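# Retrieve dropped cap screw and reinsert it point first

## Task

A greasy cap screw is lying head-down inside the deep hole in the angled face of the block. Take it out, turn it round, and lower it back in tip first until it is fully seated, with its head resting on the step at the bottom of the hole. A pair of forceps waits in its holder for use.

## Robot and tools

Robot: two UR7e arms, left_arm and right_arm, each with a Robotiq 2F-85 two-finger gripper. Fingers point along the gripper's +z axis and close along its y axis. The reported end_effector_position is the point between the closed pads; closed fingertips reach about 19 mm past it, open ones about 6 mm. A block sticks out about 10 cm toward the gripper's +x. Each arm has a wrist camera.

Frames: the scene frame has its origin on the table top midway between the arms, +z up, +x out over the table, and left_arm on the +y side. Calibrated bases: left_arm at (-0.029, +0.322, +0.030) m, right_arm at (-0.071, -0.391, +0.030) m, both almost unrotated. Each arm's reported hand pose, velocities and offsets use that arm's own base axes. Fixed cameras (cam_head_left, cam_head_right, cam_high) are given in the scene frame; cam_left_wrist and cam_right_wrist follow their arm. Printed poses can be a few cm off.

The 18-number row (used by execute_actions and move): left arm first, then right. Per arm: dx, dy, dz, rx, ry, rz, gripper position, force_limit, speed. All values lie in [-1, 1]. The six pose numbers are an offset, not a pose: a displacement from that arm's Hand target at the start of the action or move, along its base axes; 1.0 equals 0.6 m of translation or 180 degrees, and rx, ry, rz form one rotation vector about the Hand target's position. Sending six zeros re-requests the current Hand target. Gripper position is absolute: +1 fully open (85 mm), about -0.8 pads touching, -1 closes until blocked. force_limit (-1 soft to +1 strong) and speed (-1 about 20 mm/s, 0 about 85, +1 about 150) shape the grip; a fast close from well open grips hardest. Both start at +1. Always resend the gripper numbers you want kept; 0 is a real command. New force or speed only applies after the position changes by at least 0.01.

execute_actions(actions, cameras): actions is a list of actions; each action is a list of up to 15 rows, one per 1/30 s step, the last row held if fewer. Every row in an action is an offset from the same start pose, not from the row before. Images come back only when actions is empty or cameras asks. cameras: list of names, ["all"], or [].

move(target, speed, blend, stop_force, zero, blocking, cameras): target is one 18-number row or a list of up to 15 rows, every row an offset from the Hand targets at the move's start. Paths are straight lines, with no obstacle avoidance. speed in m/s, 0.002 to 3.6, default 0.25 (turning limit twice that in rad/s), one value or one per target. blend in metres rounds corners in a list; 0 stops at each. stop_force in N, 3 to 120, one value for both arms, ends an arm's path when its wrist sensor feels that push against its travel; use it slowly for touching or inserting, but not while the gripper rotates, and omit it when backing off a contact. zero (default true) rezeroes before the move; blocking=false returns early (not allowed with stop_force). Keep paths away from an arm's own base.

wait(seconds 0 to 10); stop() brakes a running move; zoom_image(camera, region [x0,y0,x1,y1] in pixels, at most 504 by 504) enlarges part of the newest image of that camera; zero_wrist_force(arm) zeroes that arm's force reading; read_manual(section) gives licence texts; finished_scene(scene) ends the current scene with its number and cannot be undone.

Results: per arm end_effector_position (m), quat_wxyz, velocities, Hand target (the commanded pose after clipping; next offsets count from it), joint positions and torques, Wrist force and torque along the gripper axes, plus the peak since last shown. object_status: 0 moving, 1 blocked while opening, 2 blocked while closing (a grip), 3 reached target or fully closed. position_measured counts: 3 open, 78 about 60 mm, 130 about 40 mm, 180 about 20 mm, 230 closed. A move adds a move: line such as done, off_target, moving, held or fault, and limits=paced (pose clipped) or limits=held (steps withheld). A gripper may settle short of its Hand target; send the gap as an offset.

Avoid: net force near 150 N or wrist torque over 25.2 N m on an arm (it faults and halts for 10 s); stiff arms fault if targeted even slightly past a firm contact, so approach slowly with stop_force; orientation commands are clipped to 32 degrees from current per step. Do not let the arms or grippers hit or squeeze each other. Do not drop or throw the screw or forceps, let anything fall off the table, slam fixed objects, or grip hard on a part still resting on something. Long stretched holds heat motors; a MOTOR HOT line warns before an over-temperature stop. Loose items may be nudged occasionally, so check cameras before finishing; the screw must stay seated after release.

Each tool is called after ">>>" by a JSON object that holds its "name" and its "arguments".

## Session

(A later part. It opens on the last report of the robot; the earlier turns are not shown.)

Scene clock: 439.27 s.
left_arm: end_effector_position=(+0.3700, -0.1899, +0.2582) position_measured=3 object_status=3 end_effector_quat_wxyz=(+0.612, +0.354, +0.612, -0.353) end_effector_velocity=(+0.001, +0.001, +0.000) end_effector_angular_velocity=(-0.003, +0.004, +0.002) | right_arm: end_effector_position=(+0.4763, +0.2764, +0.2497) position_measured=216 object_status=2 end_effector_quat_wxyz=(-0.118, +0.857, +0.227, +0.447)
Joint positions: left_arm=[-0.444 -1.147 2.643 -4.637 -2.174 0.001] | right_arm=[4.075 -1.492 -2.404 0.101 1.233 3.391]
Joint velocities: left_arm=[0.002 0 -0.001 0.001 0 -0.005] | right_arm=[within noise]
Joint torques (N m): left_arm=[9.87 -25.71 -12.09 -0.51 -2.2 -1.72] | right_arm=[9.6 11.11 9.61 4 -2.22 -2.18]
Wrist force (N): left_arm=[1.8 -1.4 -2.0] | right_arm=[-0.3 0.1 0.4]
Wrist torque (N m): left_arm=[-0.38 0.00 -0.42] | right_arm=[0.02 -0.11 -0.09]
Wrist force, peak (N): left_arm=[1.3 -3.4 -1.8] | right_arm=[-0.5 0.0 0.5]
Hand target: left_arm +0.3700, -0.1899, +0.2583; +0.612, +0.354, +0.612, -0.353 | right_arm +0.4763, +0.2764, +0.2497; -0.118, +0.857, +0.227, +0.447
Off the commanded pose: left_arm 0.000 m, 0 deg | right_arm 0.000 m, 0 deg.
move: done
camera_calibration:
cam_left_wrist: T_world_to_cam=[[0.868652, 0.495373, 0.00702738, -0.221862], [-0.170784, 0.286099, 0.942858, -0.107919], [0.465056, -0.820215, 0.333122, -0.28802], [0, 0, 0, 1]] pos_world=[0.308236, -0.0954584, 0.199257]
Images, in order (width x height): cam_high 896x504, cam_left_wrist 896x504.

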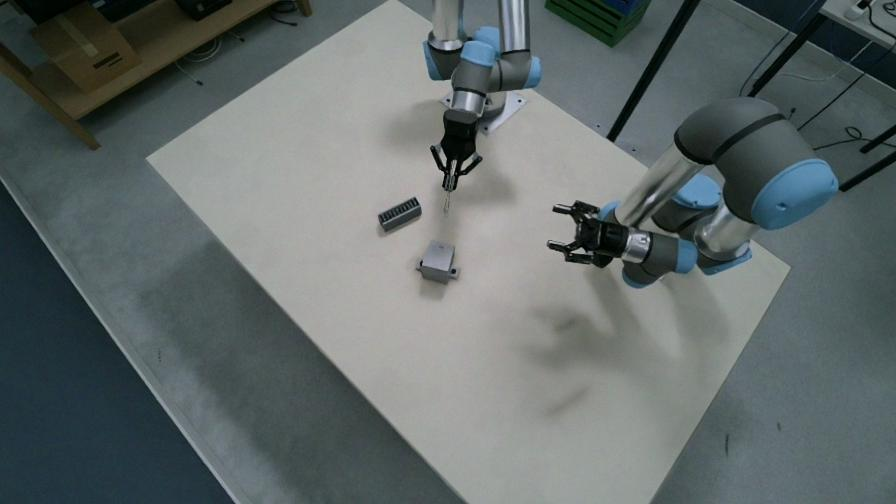

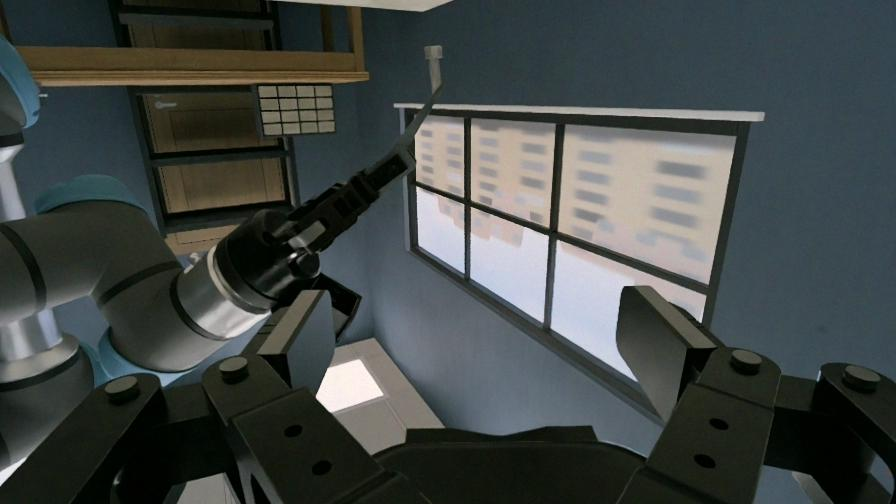

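>>> {"name": "zoom_image", "arguments": {"camera": "cam_left_wrist", "region": [370, 30, 500, 180]}}

Scaled by 3.360 from the camera's 896x504 image, which has a finer 1280x720 frame.

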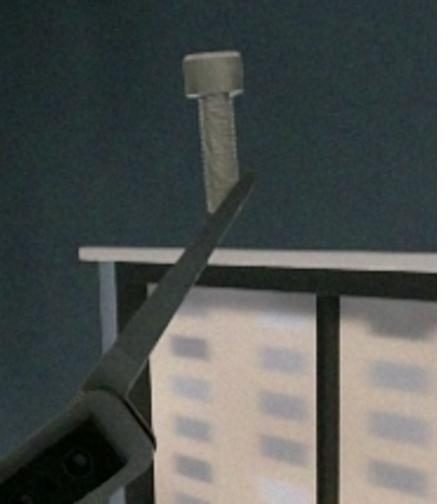

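>>> {"name": "move", "arguments": {"target": [0.1183,-0.26,-0.067,0,0,0,1,1,1,0,0,0.1,0,0,0,-1,0,-1], "speed": 0.12, "cameras": ["cam_left_wrist","cam_high"]}}

>>> {"name": "zoom_image", "arguments": {"camera": "cam_left_wrist", "region": [340, 100, 560, 320]}}

Scene clock: 456.97 s.
left_arm: end_effector_position=(+0.4410, -0.3458, +0.2180) position_measured=3 object_status=3 end_effector_quat_wxyz=(+0.612, +0.354, +0.613, -0.353) | right_arm: end_effector_position=(+0.4764, +0.2764, +0.3098) position_measured=216 object_status=2 end_effector_quat_wxyz=(-0.119, +0.857, +0.227, +0.447)
Joint positions: left_arm=[-0.784 -0.943 2.364 -4.562 -1.834 0.001] | right_arm=[4.075 -1.371 -2.309 -0.114 1.233 3.39]
Joint torques (N m): left_arm=[3.5 -36.22 -8.91 -3.17 -1.34 -1.93] | right_arm=[1.07 4.14 11.18 4.02 -0.22 1.85]
Wrist force (N): left_arm=[2.0 -1.5 -1.8] | right_arm=[-0.3 0.0 0.1]
Wrist torque (N m): left_arm=[-0.39 0.00 -0.36] | right_arm=[0.00 -0.12 -0.09]
Wrist force, peak (N): left_arm=[1.7 -1.4 -3.7] | right_arm=[-1.2 0.1 0.8]
Hand target: left_arm +0.4410, -0.3459, +0.2181; +0.612, +0.354, +0.612, -0.353 | right_arm +0.4763, +0.2764, +0.3097; -0.118, +0.857, +0.227, +0.447
Off the commanded pose: left_arm 0.000 m, 0 deg | right_arm 0.000 m, 0 deg.
move: done
camera_calibration:
cam_left_wrist: T_world_to_cam=[[0.868689, 0.495311, 0.00681741, -0.205886], [-0.170636, 0.286288, 0.942827, -0.0132792], [0.465041, -0.820187, 0.333213, -0.435556], [0, 0, 0, 1]] pos_world=[0.379136, -0.251458, 0.159057]
Images, in order (width x height): cam_high 896x504, cam_left_wrist 896x504.

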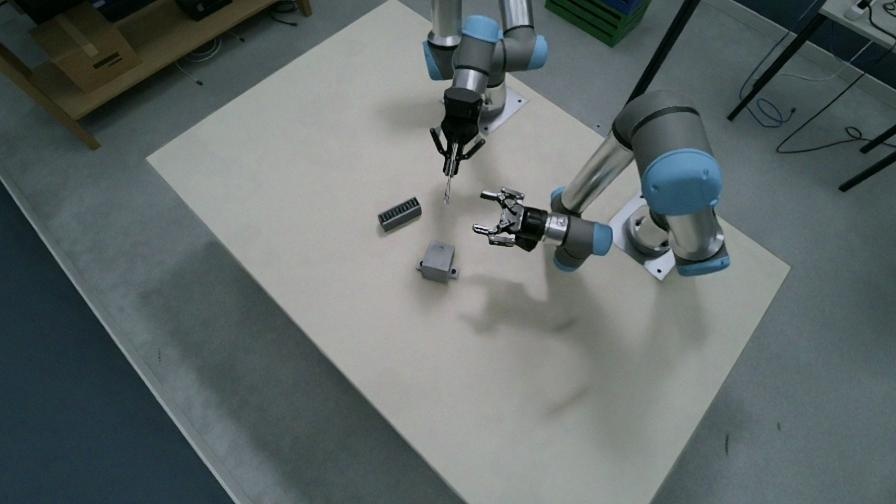

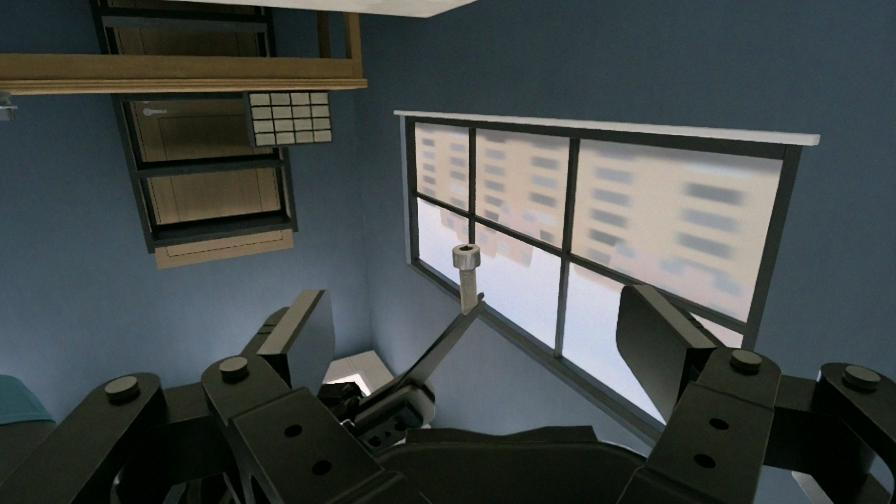

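Scaled by 2.291 from the camera's 896x504 image, which has a finer 1280x720 frame.

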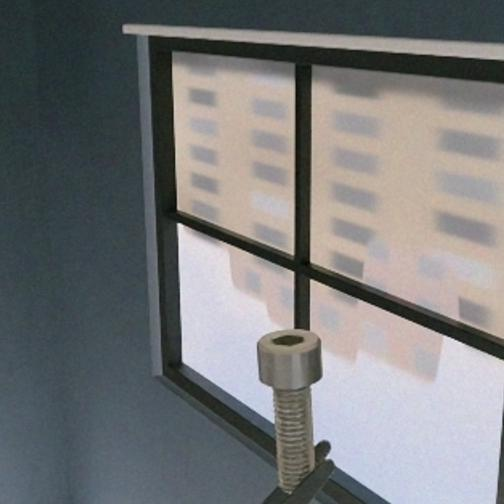

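>>> {"name": "move", "arguments": {"target": [0.0693,-0.1177,0.004,0,0,0,1,1,1,0,0,0,0,0,0,-1,0,-1], "speed": 0.06, "cameras": ["cam_left_wrist"]}}

>>> {"name": "zoom_image", "arguments": {"camera": "cam_left_wrist", "region": [340, 200, 600, 460]}}

Scene clock: 463.93 s.
left_arm: end_effector_position=(+0.4826, -0.4165, +0.2204) position_measured=3 object_status=3 end_effector_quat_wxyz=(+0.612, +0.354, +0.613, -0.353) | right_arm: end_effector_position=(+0.4763, +0.2764, +0.3097) position_measured=216 object_status=2 end_effector_quat_wxyz=(-0.118, +0.857, +0.227, +0.447)
Joint positions: left_arm=[-0.838 -0.9 2.168 -4.409 -1.78 0.001] | right_arm=[4.075 -1.371 -2.309 -0.114 1.233 3.391]
Joint torques (N m): left_arm=[9.72 -48.95 -0.33 -3.84 -2.3 -1.53] | right_arm=[0.46 3.87 12.29 2.62 0.04 2.32]
Wrist force (N): left_arm=[2.0 -1.6 -2.2] | right_arm=[-0.2 0.2 0.3]
Wrist torque (N m): left_arm=[-0.43 -0.03 -0.38] | right_arm=[0.03 -0.13 -0.09]
Wrist force, peak (N): left_arm=[2.1 -1.7 -2.8] | right_arm=[-0.6 0.2 0.3]
Hand target: left_arm +0.4826, -0.4165, +0.2205; +0.612, +0.354, +0.612, -0.353 | right_arm +0.4763, +0.2764, +0.3097; -0.118, +0.857, +0.227, +0.447
Off the commanded pose: left_arm 0.000 m, 0 deg | right_arm 0.000 m, 0 deg.
move: done
camera_calibration:
cam_left_wrist: T_world_to_cam=[[0.86864, 0.495396, 0.00683592, -0.206976], [-0.170627, 0.286172, 0.942864, 0.0118445], [0.465135, -0.820176, 0.333108, -0.513675], [0, 0, 0, 1]] pos_world=[0.420736, -0.322158, 0.161356]
Images, in order (width x height): cam_left_wrist 896x504.

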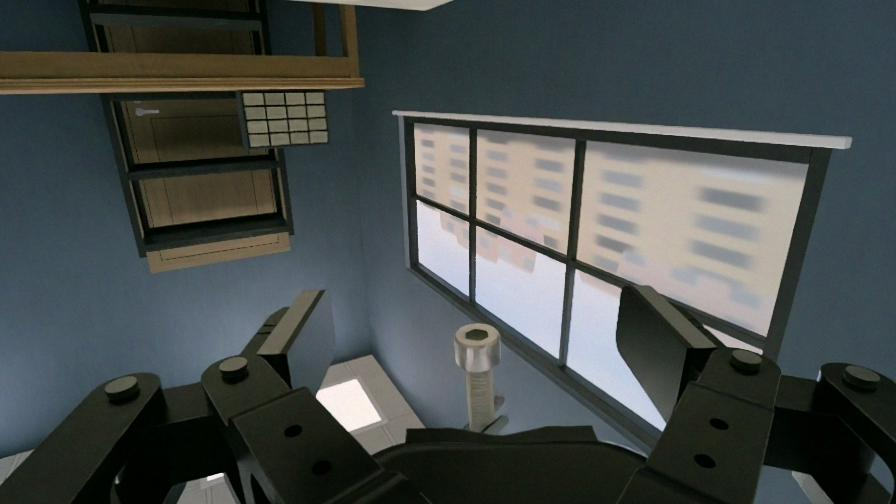

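Scaled by 1.938 from the camera's 896x504 image, which has a finer 1280x720 frame.

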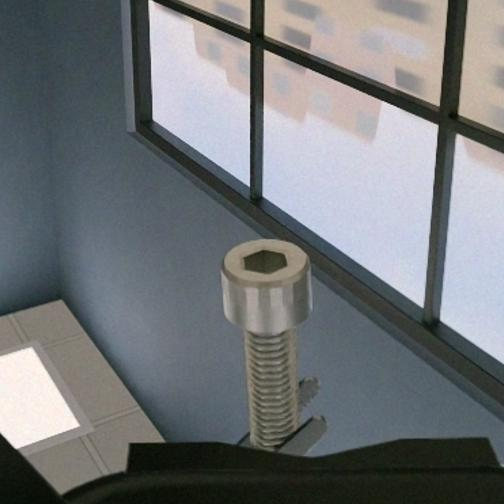

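>>> {"name": "move", "arguments": {"target": [-0.005,0.0087,0,0,0,0,0.0,-0.5,-0.5,0,0,0,0,0,0,-1,0,-1], "speed": 0.04}}

>>> {"name": "move", "arguments": {"target": [0,0,0,0,0,0,-0.38,-0.5,-1,0,0,0,0,0,0,-1,0,-1], "speed": 0.04, "cameras": ["cam_left_wrist"]}}

>>> {"name": "zoom_image", "arguments": {"camera": "cam_left_wrist", "region": [340, 240, 600, 500]}}

Scene clock: 469.67 s.
left_arm: end_effector_position=(+0.4796, -0.4112, +0.2205) position_measured=129 object_status=0 end_effector_quat_wxyz=(+0.612, +0.354, +0.612, -0.353) | right_arm: end_effector_position=(+0.4763, +0.2764, +0.3097) position_measured=216 object_status=2 end_effector_quat_wxyz=(-0.118, +0.857, +0.227, +0.447)
Joint positions: left_arm=[-0.834 -0.904 2.183 -4.42 -1.784 0.001] | right_arm=[4.075 -1.371 -2.309 -0.114 1.233 3.391]
Joint torques (N m): left_arm=[-6.29 -31.97 -17.94 -1.01 1.75 0.03] | right_arm=[0.21 4.65 12.5 3.72 0.08 2.29]
Wrist force (N): left_arm=[2.0 -1.5 -2.0] | right_arm=[-0.1 0.1 0.1]
Wrist torque (N m): left_arm=[-0.42 0.00 -0.38] | right_arm=[0.02 -0.14 -0.08]
Wrist force, peak (N): left_arm=[2.2 -1.7 -2.2] | right_arm=[-0.4 0.0 0.5]
Hand target: left_arm +0.4796, -0.4113, +0.2205; +0.612, +0.354, +0.612, -0.353 | right_arm +0.4763, +0.2764, +0.3097; -0.118, +0.857, +0.227, +0.447
Off the commanded pose: left_arm 0.000 m, 0 deg | right_arm 0.000 m, 0 deg.
move: done

Scene clock: 470.83 s.
left_arm: end_effector_position=(+0.4796, -0.4113, +0.2205) position_measured=177 object_status=0 end_effector_quat_wxyz=(+0.612, +0.354, +0.612, -0.353) | right_arm: end_effector_position=(+0.4763, +0.2764, +0.3097) position_measured=216 object_status=2 end_effector_quat_wxyz=(-0.118, +0.857, +0.227, +0.447)
Joint positions: left_arm=[-0.834 -0.904 2.183 -4.42 -1.784 0.001] | right_arm=[4.075 -1.371 -2.309 -0.114 1.233 3.391]
Joint torques (N m): left_arm=[-7.83 -28.99 -17 -0.93 1.93 0.57] | right_arm=[0.55 4.83 12.73 4.12 0.04 2.24]
Wrist force (N): left_arm=[2.0 -1.5 -1.7] | right_arm=[-0.1 0.3 0.0]
Wrist torque (N m): left_arm=[-0.42 0.01 -0.38] | right_arm=[0.05 -0.16 -0.08]
Wrist force, peak (N): left_arm=[2.3 -1.7 -2.1] | right_arm=[-0.5 0.1 0.3]
Hand target: left_arm +0.4796, -0.4113, +0.2205; +0.612, +0.354, +0.612, -0.353 | right_arm +0.4763, +0.2764, +0.3097; -0.118, +0.857, +0.227, +0.447
Off the commanded pose: left_arm 0.000 m, 0 deg | right_arm 0.000 m, 0 deg.
move: done
camera_calibration:
cam_left_wrist: T_world_to_cam=[[0.86861, 0.495448, 0.00685485, -0.207057], [-0.170761, 0.286331, 0.942791, 0.00985597], [0.465142, -0.820089, 0.333313, -0.50802], [0, 0, 0, 1]] pos_world=[0.417836, -0.316857, 0.161457]
Images, in order (width x height): cam_left_wrist 896x504.

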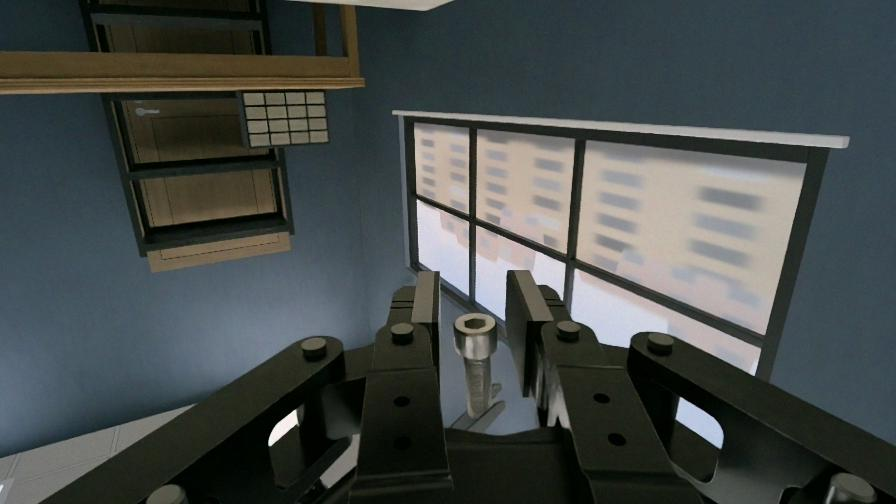

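Scaled by 1.938 from the camera's 896x504 image, which has a finer 1280x720 frame.

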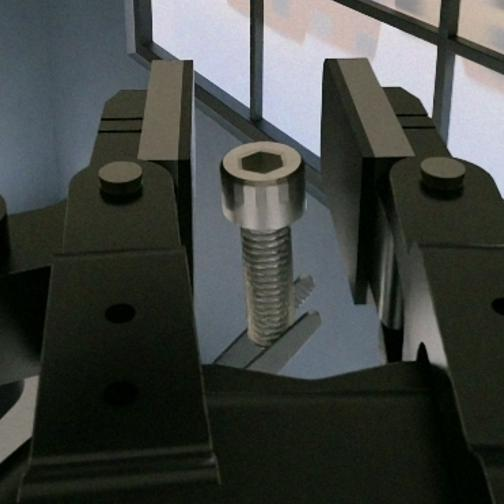

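>>> {"name": "move", "arguments": {"target": [0,0,0,0,0,0,-1,-0.7,-1,0,0,0,0,0,0,-1,0,-1], "speed": 0.04, "cameras": ["cam_left_wrist"]}}

>>> {"name": "zoom_image", "arguments": {"camera": "cam_left_wrist", "region": [340, 240, 600, 500]}}

Scene clock: 475.20 s.
left_arm: end_effector_position=(+0.4796, -0.4113, +0.2205) position_measured=200 object_status=0 end_effector_quat_wxyz=(+0.612, +0.354, +0.612, -0.353) | right_arm: end_effector_position=(+0.4763, +0.2764, +0.3097) position_measured=216 object_status=2 end_effector_quat_wxyz=(-0.118, +0.857, +0.227, +0.447)
Joint positions: left_arm=[-0.834 -0.904 2.183 -4.42 -1.784 0.001] | right_arm=[4.075 -1.371 -2.309 -0.114 1.233 3.391]
Joint torques (N m): left_arm=[-8.49 -28.97 -16.06 -1.09 1.87 1.09] | right_arm=[-0.32 3.81 12.32 4.43 0.08 2.27]
Wrist force (N): left_arm=[1.8 -0.8 -2.2] | right_arm=[-0.3 0.2 -1.2]
Wrist torque (N m): left_arm=[-0.45 0.03 -0.41] | right_arm=[0.03 -0.18 -0.09]
Wrist force, peak (N): left_arm=[2.1 -1.8 -2.1] | right_arm=[-0.6 0.3 -1.1]
Hand target: left_arm +0.4796, -0.4113, +0.2205; +0.612, +0.354, +0.612, -0.353 | right_arm +0.4763, +0.2764, +0.3097; -0.118, +0.857, +0.227, +0.447
Off the commanded pose: left_arm 0.000 m, 0 deg | right_arm 0.000 m, 0 deg.
move: done
camera_calibration:
cam_left_wrist: T_world_to_cam=[[0.86861, 0.495448, 0.00685485, -0.207057], [-0.170761, 0.286331, 0.942791, 0.00985597], [0.465142, -0.820089, 0.333313, -0.50802], [0, 0, 0, 1]] pos_world=[0.417836, -0.316857, 0.161457]
Images, in order (width x height): cam_left_wrist 896x504.

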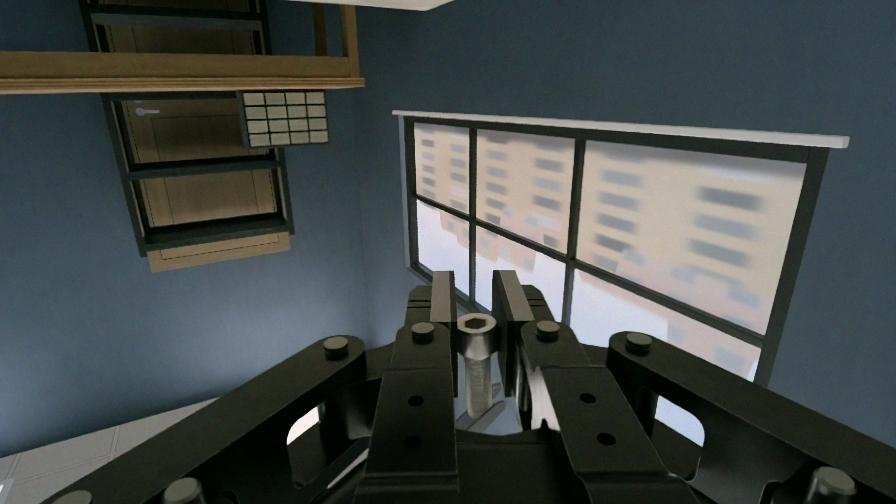

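Scaled by 1.938 from the camera's 896x504 image, which has a finer 1280x720 frame.

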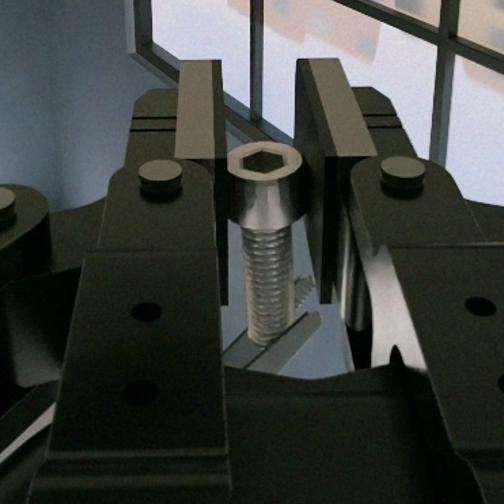

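>>> {"name": "move", "arguments": {"target": [0,0,0,0,0,0,-0.45,-0.7,-1,0,0,0,0,0,0,-1,0,-1]}}

>>> {"name": "move", "arguments": {"target": [-0.0008,-0.0004,-0.01,0,0,0,-0.45,-0.7,-1,0,0,0,0,0,0,-1,0,-1], "speed": 0.03}}

>>> {"name": "move", "arguments": {"target": [0,0,0,0,0,0,-1,-0.7,-1,0,0,0,0,0,0,-1,0,-1]}}

>>> {"name": "wait", "arguments": {"seconds": 0.7, "cameras": ["cam_left_wrist"]}}

>>> {"name": "zoom_image", "arguments": {"camera": "cam_left_wrist", "region": [340, 240, 600, 500]}}

Scene clock: 487.70 s.
left_arm: end_effector_position=(+0.4796, -0.4113, +0.2205) position_measured=186 object_status=0 end_effector_quat_wxyz=(+0.612, +0.354, +0.612, -0.353) | right_arm: end_effector_position=(+0.4763, +0.2764, +0.3097) position_measured=216 object_status=2 end_effector_quat_wxyz=(-0.118, +0.857, +0.227, +0.447)
Joint positions: left_arm=[-0.834 -0.904 2.183 -4.42 -1.784 0.001] | right_arm=[4.075 -1.371 -2.309 -0.114 1.233 3.391]
Joint torques (N m): left_arm=[-7.87 -30.98 -16.63 -0.96 1.74 1.25] | right_arm=[0.35 4.1 12.45 4.37 0.04 2.2]
Wrist force (N): left_arm=[2.1 -1.7 -1.8] | right_arm=[-0.1 0.1 0.3]
Wrist torque (N m): left_arm=[-0.45 -0.01 -0.38] | right_arm=[0.02 -0.15 -0.08]
Wrist force, peak (N): left_arm=[2.8 -0.5 -2.1] | right_arm=[-0.4 0.1 -1.2]
Hand target: left_arm +0.4796, -0.4113, +0.2205; +0.612, +0.354, +0.612, -0.353 | right_arm +0.4763, +0.2764, +0.3097; -0.118, +0.857, +0.227, +0.447
Off the commanded pose: left_arm 0.000 m, 0 deg | right_arm 0.000 m, 0 deg.
move: done

Scene clock: 488.43 s.
left_arm: end_effector_position=(+0.4791, -0.4115, +0.2144) position_measured=186 object_status=3 end_effector_quat_wxyz=(+0.612, +0.354, +0.612, -0.353) | right_arm: end_effector_position=(+0.4763, +0.2764, +0.3097) position_measured=216 object_status=2 end_effector_quat_wxyz=(-0.118, +0.857, +0.227, +0.447)
Joint positions: left_arm=[-0.836 -0.888 2.182 -4.435 -1.782 0.001] | right_arm=[4.075 -1.371 -2.309 -0.114 1.233 3.391]
Joint torques (N m): left_arm=[-5.5 -47.3 -14.94 -1.12 2.06 0.79] | right_arm=[-0.42 4.48 12.72 4.45 0.1 2.23]
Wrist force (N): left_arm=[1.9 -1.6 -1.8] | right_arm=[-0.1 0.0 0.1]
Wrist torque (N m): left_arm=[-0.43 0.01 -0.38] | right_arm=[0.01 -0.15 -0.09]
Wrist force, peak (N): left_arm=[1.9 -2.0 -2.0] | right_arm=[-0.4 -0.1 0.3]
Hand target: left_arm +0.4791, -0.4115, +0.2145; +0.612, +0.354, +0.612, -0.353 | right_arm +0.4763, +0.2764, +0.3097; -0.118, +0.857, +0.227, +0.447
Off the commanded pose: left_arm 0.000 m, 0 deg | right_arm 0.000 m, 0 deg.
move: done

Scene clock: 489.00 s.
left_arm: end_effector_position=(+0.4791, -0.4115, +0.2145) position_measured=201 object_status=0 end_effector_quat_wxyz=(+0.612, +0.354, +0.612, -0.353) | right_arm: end_effector_position=(+0.4763, +0.2764, +0.3097) position_measured=216 object_status=2 end_effector_quat_wxyz=(-0.118, +0.857, +0.227, +0.447)
Joint positions: left_arm=[-0.836 -0.888 2.182 -4.435 -1.782 0.001] | right_arm=[4.075 -1.371 -2.309 -0.114 1.233 3.391]
Joint torques (N m): left_arm=[-1.68 -49.22 -11.54 -1.26 0.59 0.66] | right_arm=[0.15 4.63 12.86 4.35 0.14 2.21]
Wrist force (N): left_arm=[2.9 -1.0 -1.9] | right_arm=[-0.1 0.1 -0.5]
Wrist torque (N m): left_arm=[-0.42 -0.01 -0.40] | right_arm=[0.00 -0.14 -0.09]
Wrist force, peak (N): left_arm=[2.9 -1.0 -1.9] | right_arm=[0.1 0.2 -0.7]
Hand target: left_arm +0.4791, -0.4115, +0.2145; +0.612, +0.354, +0.612, -0.353 | right_arm +0.4763, +0.2764, +0.3097; -0.118, +0.857, +0.227, +0.447
Off the commanded pose: left_arm 0.000 m, 0 deg | right_arm 0.000 m, 0 deg.
move: done

Scene clock: 489.70 s.
left_arm: end_effector_position=(+0.4791, -0.4115, +0.2145) position_measured=201 object_status=2 end_effector_quat_wxyz=(+0.612, +0.354, +0.612, -0.353) | right_arm: end_effector_position=(+0.4763, +0.2764, +0.3097) position_measured=216 object_status=2 end_effector_quat_wxyz=(-0.118, +0.857, +0.227, +0.447)
Joint positions: left_arm=[-0.836 -0.888 2.182 -4.435 -1.782 0.001] | right_arm=[4.075 -1.371 -2.309 -0.114 1.233 3.391]
Joint torques (N m): left_arm=[5.42 -49.18 -6.34 -1.39 -0.96 0.31] | right_arm=[-0.34 4.09 12.72 4.34 0.16 2.18]
Wrist force (N): left_arm=[2.8 -1.1 -2.1] | right_arm=[0.2 -0.1 -0.7]
Wrist torque (N m): left_arm=[-0.43 -0.04 -0.39] | right_arm=[-0.03 -0.14 -0.09]
Wrist force, peak (N): left_arm=[3.3 -1.3 -1.9] | right_arm=[0.4 0.2 -0.8]
Hand target: left_arm +0.4791, -0.4115, +0.2145; +0.612, +0.354, +0.612, -0.353 | right_arm +0.4763, +0.2764, +0.3097; -0.118, +0.857, +0.227, +0.447
Tool commands: left_gripper/position=-1.0 left_gripper/force_limit=-0.7 left_gripper/speed=-1.0 right_gripper/position=-1.0 right_gripper/force_limit=+0.0 right_gripper/speed=-1.0
Off the commanded pose: left_arm 0.000 m, 0 deg | right_arm 0.000 m, 0 deg.
wait: 0.70 s; at rest by 0.17 s
camera_calibration:
cam_left_wrist: T_world_to_cam=[[0.86861, 0.495448, 0.00685485, -0.206482], [-0.170761, 0.286331, 0.942791, 0.0154846], [0.465142, -0.820089, 0.333313, -0.505951], [0, 0, 0, 1]] pos_world=[0.417336, -0.317057, 0.155457]
Images, in order (width x height): cam_left_wrist 896x504.

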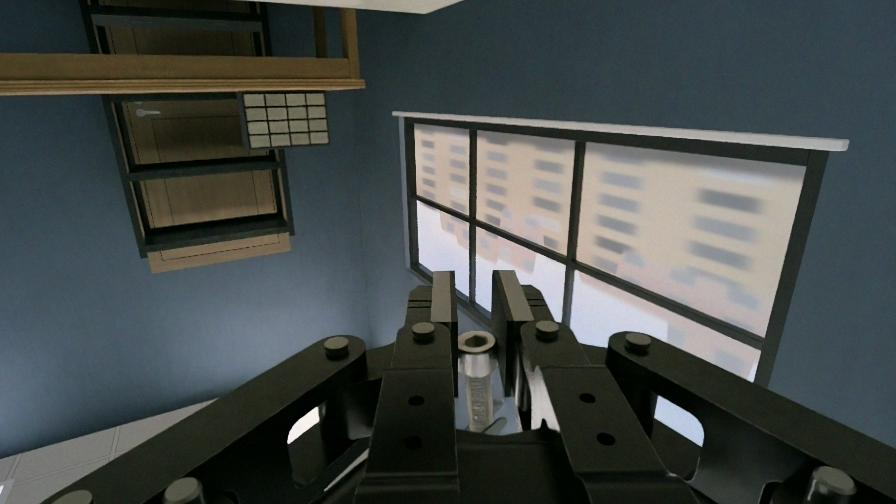

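Scaled by 1.938 from the camera's 896x504 image, which has a finer 1280x720 frame.

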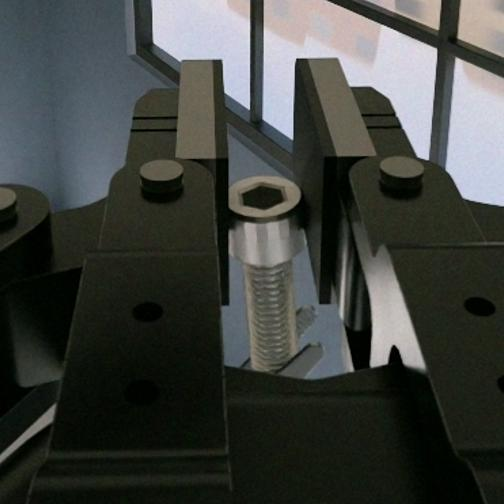

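>>> {"name": "move", "arguments": {"target": [0,0,0,0,0,0,-1,-0.7,-1,0,0,0,0,0,0,-0.57,0,-1]}}

>>> {"name": "wait", "arguments": {"seconds": 0.5, "cameras": ["cam_left_wrist"]}}

>>> {"name": "zoom_image", "arguments": {"camera": "cam_left_wrist", "region": [340, 240, 600, 500]}}

Scene clock: 493.77 s.
left_arm: end_effector_position=(+0.4791, -0.4115, +0.2145) position_measured=201 object_status=2 end_effector_quat_wxyz=(+0.612, +0.354, +0.612, -0.353) | right_arm: end_effector_position=(+0.4763, +0.2764, +0.3097) position_measured=201 object_status=0 end_effector_quat_wxyz=(-0.118, +0.857, +0.227, +0.447)
Joint positions: left_arm=[-0.836 -0.888 2.182 -4.435 -1.782 0.001] | right_arm=[4.075 -1.371 -2.309 -0.114 1.233 3.391]
Joint torques (N m): left_arm=[6.61 -47.89 0.44 -2.96 -1.59 -1.34] | right_arm=[-0.14 3.82 12.79 4.44 0.18 2.19]
Wrist force (N): left_arm=[2.3 -1.8 -2.0] | right_arm=[-0.2 0.1 0.1]
Wrist torque (N m): left_arm=[-0.46 -0.01 -0.38] | right_arm=[0.01 -0.12 -0.08]
Wrist force, peak (N): left_arm=[3.4 -1.0 -1.9] | right_arm=[0.6 0.2 -1.1]
Hand target: left_arm +0.4791, -0.4115, +0.2145; +0.612, +0.354, +0.612, -0.353 | right_arm +0.4763, +0.2764, +0.3097; -0.118, +0.857, +0.227, +0.447
Off the commanded pose: left_arm 0.000 m, 0 deg | right_arm 0.000 m, 0 deg.
move: done

Scene clock: 494.27 s.
left_arm: end_effector_position=(+0.4791, -0.4115, +0.2145) position_measured=201 object_status=2 end_effector_quat_wxyz=(+0.612, +0.354, +0.612, -0.353) | right_arm: end_effector_position=(+0.4763, +0.2764, +0.3097) position_measured=201 object_status=3 end_effector_quat_wxyz=(-0.118, +0.857, +0.227, +0.447)
Joint positions: left_arm=[-0.836 -0.888 2.182 -4.435 -1.782 0.001] | right_arm=[4.075 -1.371 -2.309 -0.114 1.233 3.391]
Joint torques (N m): left_arm=[7.55 -47.87 -0.11 -3 -1.5 -1.34] | right_arm=[0.03 4.51 13.64 4.42 0.2 2.25]
Wrist force (N): left_arm=[2.1 -1.6 -1.9] | right_arm=[-0.2 0.0 0.1]
Wrist torque (N m): left_arm=[-0.44 0.02 -0.38] | right_arm=[0.01 -0.12 -0.08]
Wrist force, peak (N): left_arm=[2.4 -1.6 -1.9] | right_arm=[0.2 0.3 0.2]
Hand target: left_arm +0.4791, -0.4115, +0.2145; +0.612, +0.354, +0.612, -0.353 | right_arm +0.4763, +0.2764, +0.3097; -0.118, +0.857, +0.227, +0.447
Tool commands: left_gripper/position=-1.0 left_gripper/force_limit=-0.7 left_gripper/speed=-1.0 right_gripper/position=-0.57 right_gripper/force_limit=+0.0 right_gripper/speed=-1.0
Off the commanded pose: left_arm 0.000 m, 0 deg | right_arm 0.000 m, 0 deg.
wait: 0.50 s; at rest by 0.17 s
camera_calibration:
cam_left_wrist: T_world_to_cam=[[0.86861, 0.495448, 0.00685485, -0.206482], [-0.170761, 0.286331, 0.942791, 0.0154846], [0.465142, -0.820089, 0.333313, -0.505951], [0, 0, 0, 1]] pos_world=[0.417336, -0.317057, 0.155457]
Images, in order (width x height): cam_left_wrist 896x504.

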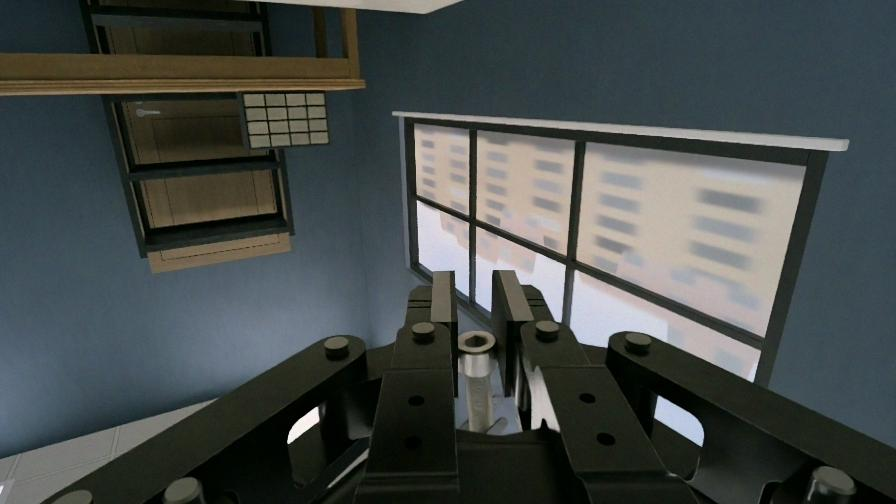

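Scaled by 1.938 from the camera's 896x504 image, which has a finer 1280x720 frame.

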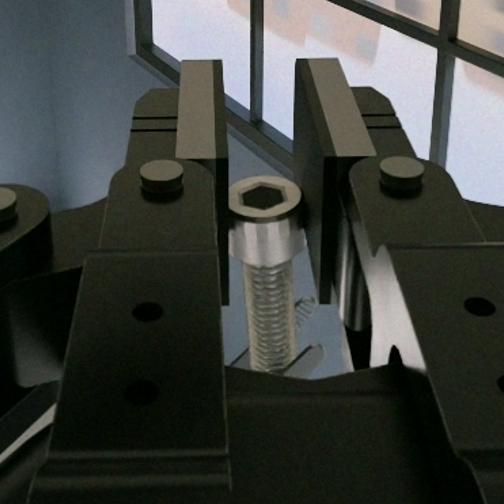

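>>> {"name": "move", "arguments": {"target": [[0,0,0,0,0,0,-1,-0.7,-1,-0.0416,-0.0236,0.0683,0,0,0,-0.57,0,-1],[0,0,0,0,0,0,-1,-0.7,-1,-0.14,-0.28,0.09,0,0,0,-0.57,0,-1]], "speed": [0.05,0.15], "cameras": ["cam_left_wrist"]}}

>>> {"name": "zoom_image", "arguments": {"camera": "cam_left_wrist", "region": [340, 240, 600, 500]}}

Scene clock: 500.53 s.
left_arm: end_effector_position=(+0.4791, -0.4115, +0.2145) position_measured=201 object_status=2 end_effector_quat_wxyz=(+0.612, +0.354, +0.612, -0.353) | right_arm: end_effector_position=(+0.3924, +0.1084, +0.3636) position_measured=201 object_status=3 end_effector_quat_wxyz=(-0.118, +0.858, +0.227, +0.446)
Joint positions: left_arm=[-0.836 -0.888 2.182 -4.435 -1.782 0.001] | right_arm=[3.852 -0.834 -2.429 -0.498 1.413 3.254]
Joint torques (N m): left_arm=[7.7 -37.59 0.75 -2.97 -1.61 -1.57] | right_arm=[-4.94 1.61 44.94 2.88 0.3 1.16]
Wrist force (N): left_arm=[2.2 -1.7 -1.8] | right_arm=[0.2 0.1 0.0]
Wrist torque (N m): left_arm=[-0.45 0.01 -0.38] | right_arm=[0.02 -0.18 -0.11]
Wrist force, peak (N): left_arm=[2.4 -1.8 -2.0] | right_arm=[1.2 -1.2 1.5]
Hand target: left_arm +0.4791, -0.4115, +0.2145; +0.612, +0.354, +0.612, -0.353 | right_arm +0.3923, +0.1084, +0.3637; -0.118, +0.857, +0.227, +0.447
Off the commanded pose: left_arm 0.000 m, 0 deg | right_arm 0.000 m, 0 deg.
move: done
camera_calibration:
cam_left_wrist: T_world_to_cam=[[0.86861, 0.495448, 0.00685485, -0.206482], [-0.170761, 0.286331, 0.942791, 0.0154846], [0.465142, -0.820089, 0.333313, -0.505951], [0, 0, 0, 1]] pos_world=[0.417336, -0.317057, 0.155457]
Images, in order (width x height): cam_left_wrist 896x504.

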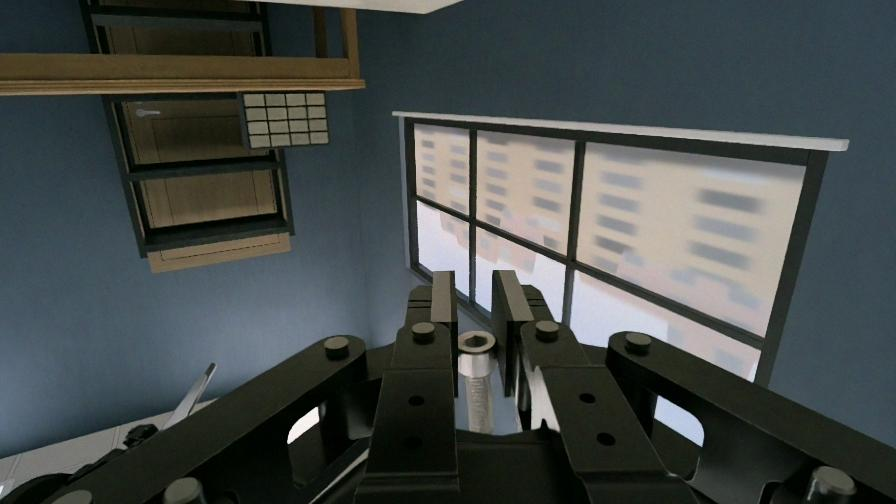

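Scaled by 1.938 from the camera's 896x504 image, which has a finer 1280x720 frame.

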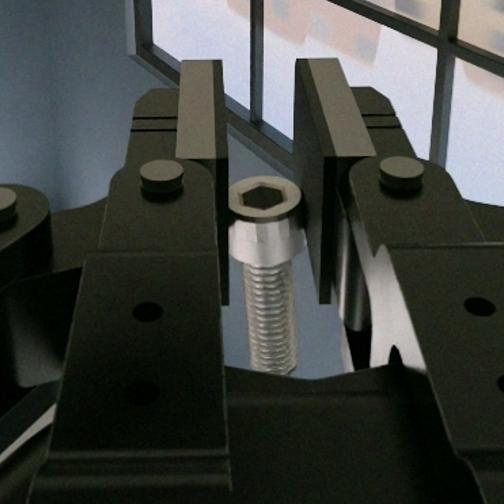

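>>> {"name": "move", "arguments": {"target": [-0.0985,0.186,0.0925,0,0,0,-1,-0.7,-1,0,0,0,0,0,0,-0.57,0,-1], "speed": 0.2}}

>>> {"name": "move", "arguments": {"target": [0,0,0,0.2495,-0.429,-0.04,-1,-0.7,-1,0,0,0,0,0,0,-0.57,0,-1], "speed": 0.4}}

>>> {"name": "move", "arguments": {"target": [0,0,0,0.2495,-0.429,-0.04,-1,-0.7,-1,0,0,0,0,0,0,-0.57,0,-1], "speed": 0.4}}

>>> {"name": "move", "arguments": {"target": [0.083,-0.1,-0.183,0.0927,-0.1816,-0.1551,-1,-0.7,-1,0,0,0,0,0,0,-0.57,0,-1], "speed": 0.25, "cameras": ["cam_left_wrist","cam_high"]}}

Scene clock: 531.67 s.
left_arm: end_effector_position=(+0.4201, -0.3000, +0.2700) position_measured=201 object_status=2 end_effector_quat_wxyz=(+0.612, +0.354, +0.612, -0.353) | right_arm: end_effector_position=(+0.3923, +0.1084, +0.3637) position_measured=201 object_status=3 end_effector_quat_wxyz=(-0.118, +0.857, +0.227, +0.447)
Joint positions: left_arm=[-0.717 -1.15 2.471 -4.462 -1.901 0.001] | right_arm=[3.852 -0.834 -2.429 -0.498 1.413 3.254]
Joint torques (N m): left_arm=[2.2 -35.61 0.51 -3.75 0.63 1.45] | right_arm=[-6.7 3.26 44.48 1.56 0.58 -1.58]
Wrist force (N): left_arm=[2.3 -1.6 -2.2] | right_arm=[0.5 0.1 -0.1]
Wrist torque (N m): left_arm=[-0.42 0.01 -0.36] | right_arm=[0.02 -0.20 -0.11]
Wrist force, peak (N): left_arm=[0.9 -1.9 -4.4] | right_arm=[0.6 0.1 0.1]
Hand target: left_arm +0.4200, -0.2999, +0.2700; +0.612, +0.354, +0.612, -0.353 | right_arm +0.3923, +0.1084, +0.3637; -0.118, +0.857, +0.227, +0.447
Off the commanded pose: left_arm 0.000 m, 0 deg | right_arm 0.000 m, 0 deg.
move: done

Scene clock: 534.17 s.
left_arm: end_effector_position=(+0.4200, -0.2998, +0.2700) position_measured=201 object_status=2 end_effector_quat_wxyz=(+0.661, +0.716, +0.168, +0.146) end_effector_velocity=(+0.000, +0.000, +0.000) end_effector_angular_velocity=(+0.003, -0.005, +0.000) | right_arm: end_effector_position=(+0.3923, +0.1084, +0.3637) position_measured=201 object_status=3 end_effector_quat_wxyz=(-0.118, +0.857, +0.227, +0.447)
Joint positions: left_arm=[-0.653 -1.219 2.447 -4.277 -2.04 1.6] | right_arm=[3.852 -0.834 -2.429 -0.498 1.413 3.254]
Joint velocities: left_arm=[0.001 0 0.001 -0.001 -0.001 0.006] | right_arm=[within noise]
Joint torques (N m): left_arm=[-9.56 -17.39 -9.11 -3.75 2.04 1.5] | right_arm=[0.63 3.31 43.3 1.69 -1.74 -0.13]
Wrist force (N): left_arm=[0.4 -3.0 -1.7] | right_arm=[0.3 0.1 -0.1]
Wrist torque (N m): left_arm=[-0.46 -0.08 -0.17] | right_arm=[0.02 -0.18 -0.10]
Wrist force, peak (N): left_arm=[1.9 -3.6 -2.1] | right_arm=[0.6 0.0 0.0]
Hand target: left_arm +0.4200, -0.2999, +0.2700; +0.661, +0.716, +0.167, +0.146 | right_arm +0.3923, +0.1084, +0.3637; -0.118, +0.857, +0.227, +0.447
Off the commanded pose: left_arm 0.000 m, 0 deg | right_arm 0.000 m, 0 deg.
move: done

Scene clock: 536.67 s.
left_arm: end_effector_position=(+0.4199, -0.2999, +0.2700) position_measured=201 object_status=2 end_effector_quat_wxyz=(+0.326, +0.663, -0.375, +0.560) end_effector_velocity=(+0.000, +0.000, +0.000) end_effector_angular_velocity=(+0.003, -0.005, -0.001) | right_arm: end_effector_position=(+0.3923, +0.1084, +0.3637) position_measured=201 object_status=3 end_effector_quat_wxyz=(-0.118, +0.857, +0.227, +0.447)
Joint positions: left_arm=[-0.726 -1.323 2.498 -4.148 -1.883 3.181] | right_arm=[3.852 -0.834 -2.429 -0.498 1.413 3.254]
Joint velocities: left_arm=[0.001 0 -0.001 0.001 -0.001 0.006] | right_arm=[within noise]
Joint torques (N m): left_arm=[9.58 -20.8 -19.09 -1.67 -2.51 1.57] | right_arm=[8.32 3.65 43.04 1.62 -1.64 1.15]
Wrist force (N): left_arm=[-1.7 1.0 -1.2] | right_arm=[0.3 0.1 -0.1]
Wrist torque (N m): left_arm=[0.01 0.10 0.08] | right_arm=[0.02 -0.19 -0.10]
Wrist force, peak (N): left_arm=[0.5 -3.5 -1.8] | right_arm=[0.5 0.1 -0.4]
Hand target: left_arm +0.4200, -0.2999, +0.2700; +0.326, +0.663, -0.375, +0.560 | right_arm +0.3923, +0.1084, +0.3637; -0.118, +0.857, +0.227, +0.447
Off the commanded pose: left_arm 0.000 m, 0 deg | right_arm 0.000 m, 0 deg.
move: done

Scene clock: 538.80 s.
left_arm: end_effector_position=(+0.4699, -0.3598, +0.1602) position_measured=201 object_status=2 end_effector_quat_wxyz=(-0.235, -0.412, +0.672, -0.569) | right_arm: end_effector_position=(+0.3923, +0.1084, +0.3637) position_measured=201 object_status=3 end_effector_quat_wxyz=(-0.118, +0.857, +0.227, +0.447)
Joint positions: left_arm=[-0.562 -0.914 2.147 -4.013 -2.388 4.041] | right_arm=[3.852 -0.834 -2.429 -0.498 1.413 3.254]
Joint torques (N m): left_arm=[-9.83 -38.41 -9.95 -2.05 0.56 1.58] | right_arm=[10.15 3.63 41.86 1.6 -1.67 2.28]
Wrist force (N): left_arm=[-1.7 2.0 -1.0] | right_arm=[0.2 0.1 0.2]
Wrist torque (N m): left_arm=[0.07 0.22 0.01] | right_arm=[0.02 -0.17 -0.11]
Wrist force, peak (N): left_arm=[-2.4 2.2 -0.5] | right_arm=[0.5 -0.1 -0.3]
Hand target: left_arm +0.4698, -0.3599, +0.1602; -0.235, -0.412, +0.672, -0.569 | right_arm +0.3923, +0.1084, +0.3637; -0.118, +0.857, +0.227, +0.447
Off the commanded pose: left_arm 0.000 m, 0 deg | right_arm 0.000 m, 0 deg.
move: done
camera_calibration:
cam_left_wrist: T_world_to_cam=[[-0.816239, 0.0100366, -0.577627, 0.487016], [0.471461, 0.589424, -0.655975, 0.113692], [0.333884, -0.807761, -0.485843, -0.243914], [0, 0, 0, 1]] pos_world=[0.425359, -0.268925, 0.237389]
Images, in order (width x height): cam_high 896x504, cam_left_wrist 896x504.

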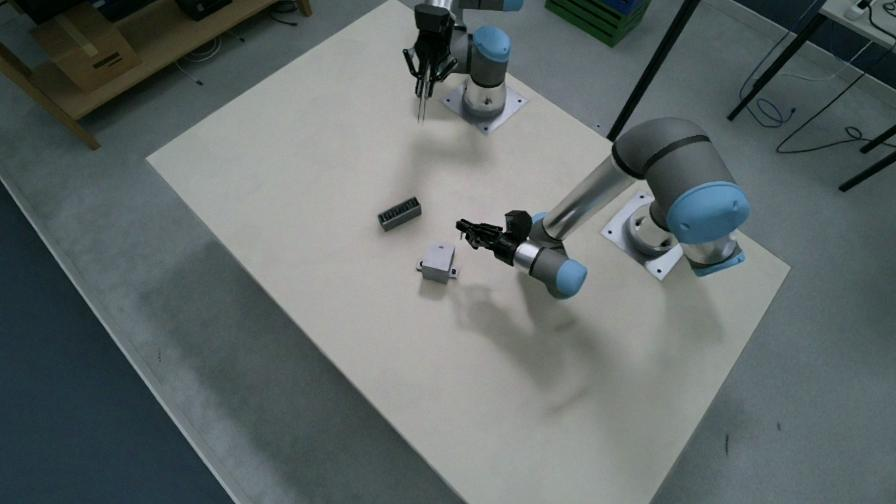

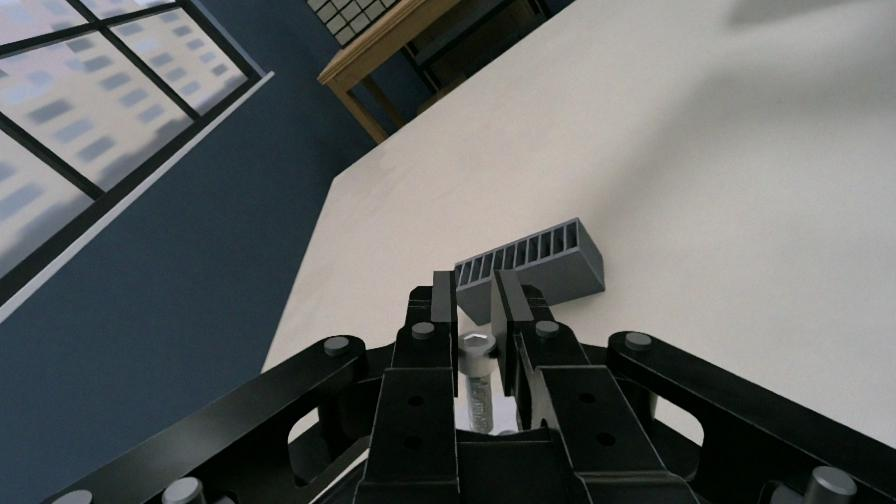

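>>> {"name": "move", "arguments": {"target": [0.027,-0.087,-0.0985,0,0,0,-1,-0.7,-1,0,0,0,0,0,0,-0.57,0,-1], "speed": 0.08, "stop_force": 12, "cameras": ["cam_left_wrist","cam_high","cam_head_left"]}}

>>> {"name": "zoom_image", "arguments": {"camera": "cam_left_wrist", "region": [380, 260, 560, 440]}}

>>> {"name": "zoom_image", "arguments": {"camera": "cam_high", "region": [400, 190, 520, 310]}}

>>> {"name": "zoom_image", "arguments": {"camera": "cam_head_left", "region": [440, 140, 540, 240]}}

Scene clock: 546.67 s.
left_arm: end_effector_position=(+0.4860, -0.4121, +0.1011) position_measured=201 object_status=2 end_effector_quat_wxyz=(-0.235, -0.412, +0.672, -0.569) | right_arm: end_effector_position=(+0.3923, +0.1084, +0.3637) position_measured=201 object_status=3 end_effector_quat_wxyz=(-0.118, +0.857, +0.227, +0.447)
Joint positions: left_arm=[-0.639 -0.731 2.022 -4.097 -2.316 4.004] | right_arm=[3.852 -0.834 -2.429 -0.498 1.413 3.254]
Joint torques (N m): left_arm=[9.57 -40.35 -4.24 -1.13 -2.83 1.41] | right_arm=[10.12 3.4 40.37 1.63 -1.58 2.28]
Wrist force (N): left_arm=[-1.5 2.0 -1.1] | right_arm=[0.1 -0.1 0.1]
Wrist torque (N m): left_arm=[0.08 0.19 0.01] | right_arm=[0.00 -0.16 -0.11]
Wrist force, peak (N): left_arm=[-2.3 2.6 0.1] | right_arm=[0.6 0.2 0.2]
Hand target: left_arm +0.4860, -0.4121, +0.1011; -0.235, -0.412, +0.672, -0.569 | right_arm +0.3923, +0.1084, +0.3637; -0.118, +0.857, +0.227, +0.447
Off the commanded pose: left_arm 0.000 m, 0 deg | right_arm 0.000 m, 0 deg.
move: done
camera_calibration:
cam_left_wrist: T_world_to_cam=[[-0.816234, 0.0103108, -0.57763, 0.466629], [0.471626, 0.589351, -0.655923, 0.0979952], [0.333663, -0.807812, -0.485911, -0.320074], [0, 0, 0, 1]] pos_world=[0.441459, -0.321124, 0.178289]
Images, in order (width x height): cam_head_left 896x504, cam_high 896x504, cam_left_wrist 896x504.

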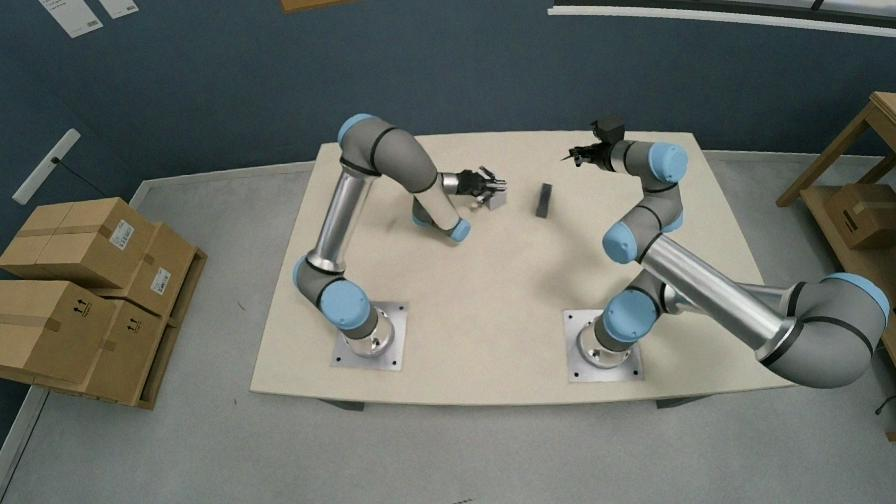

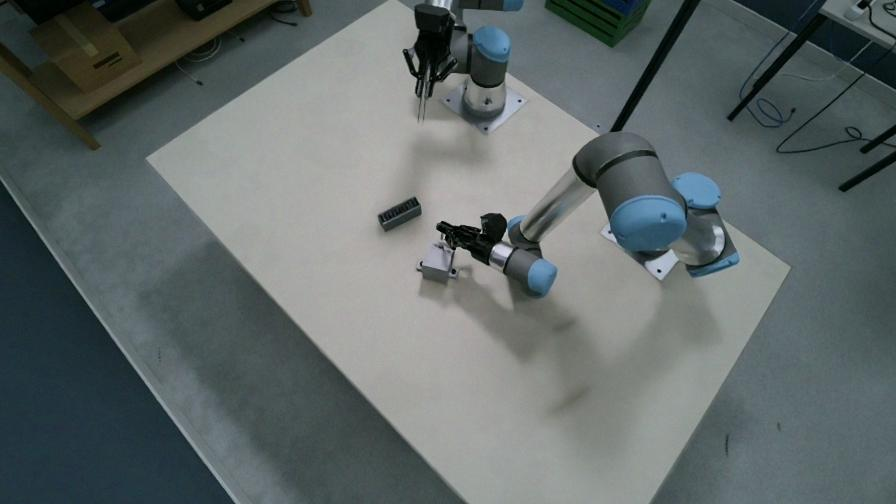

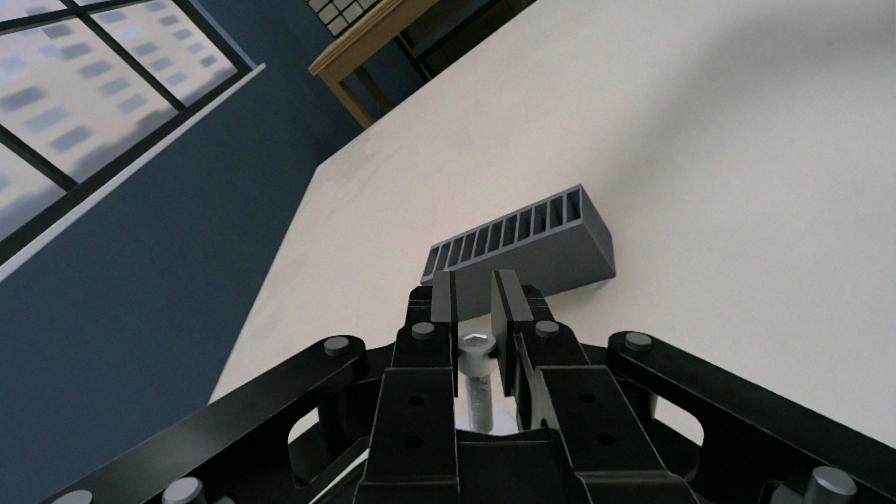

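Scaled by 2.800 from the camera's 896x504 image, which has a finer 1280x720 frame.

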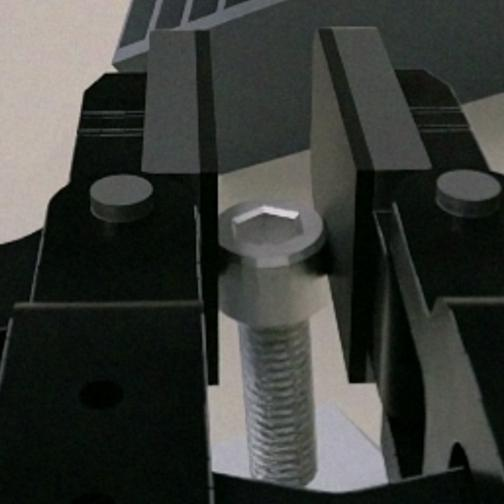

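Scaled by 4.200 from the camera's 896x504 image, which has a finer 1280x720 frame.

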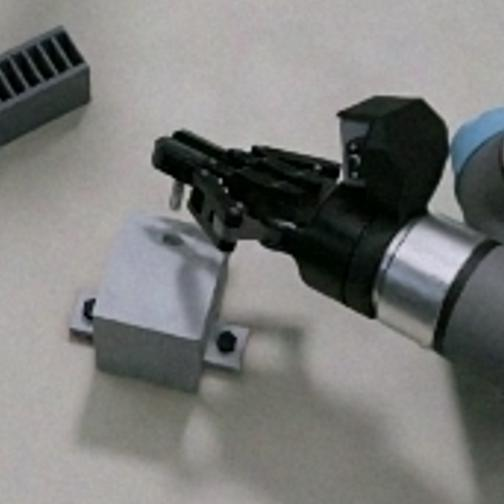

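Scaled by 5.040 from the camera's 896x504 image, which has a finer 1280x720 frame.

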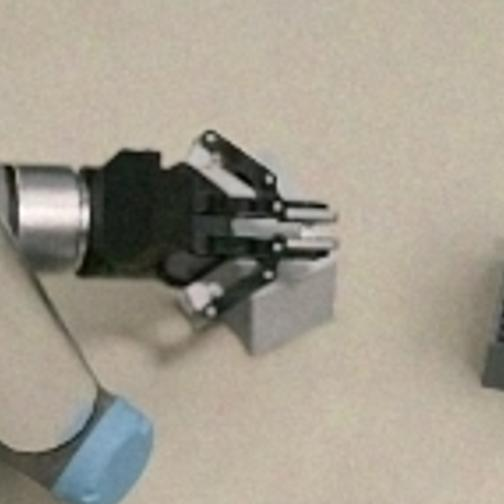

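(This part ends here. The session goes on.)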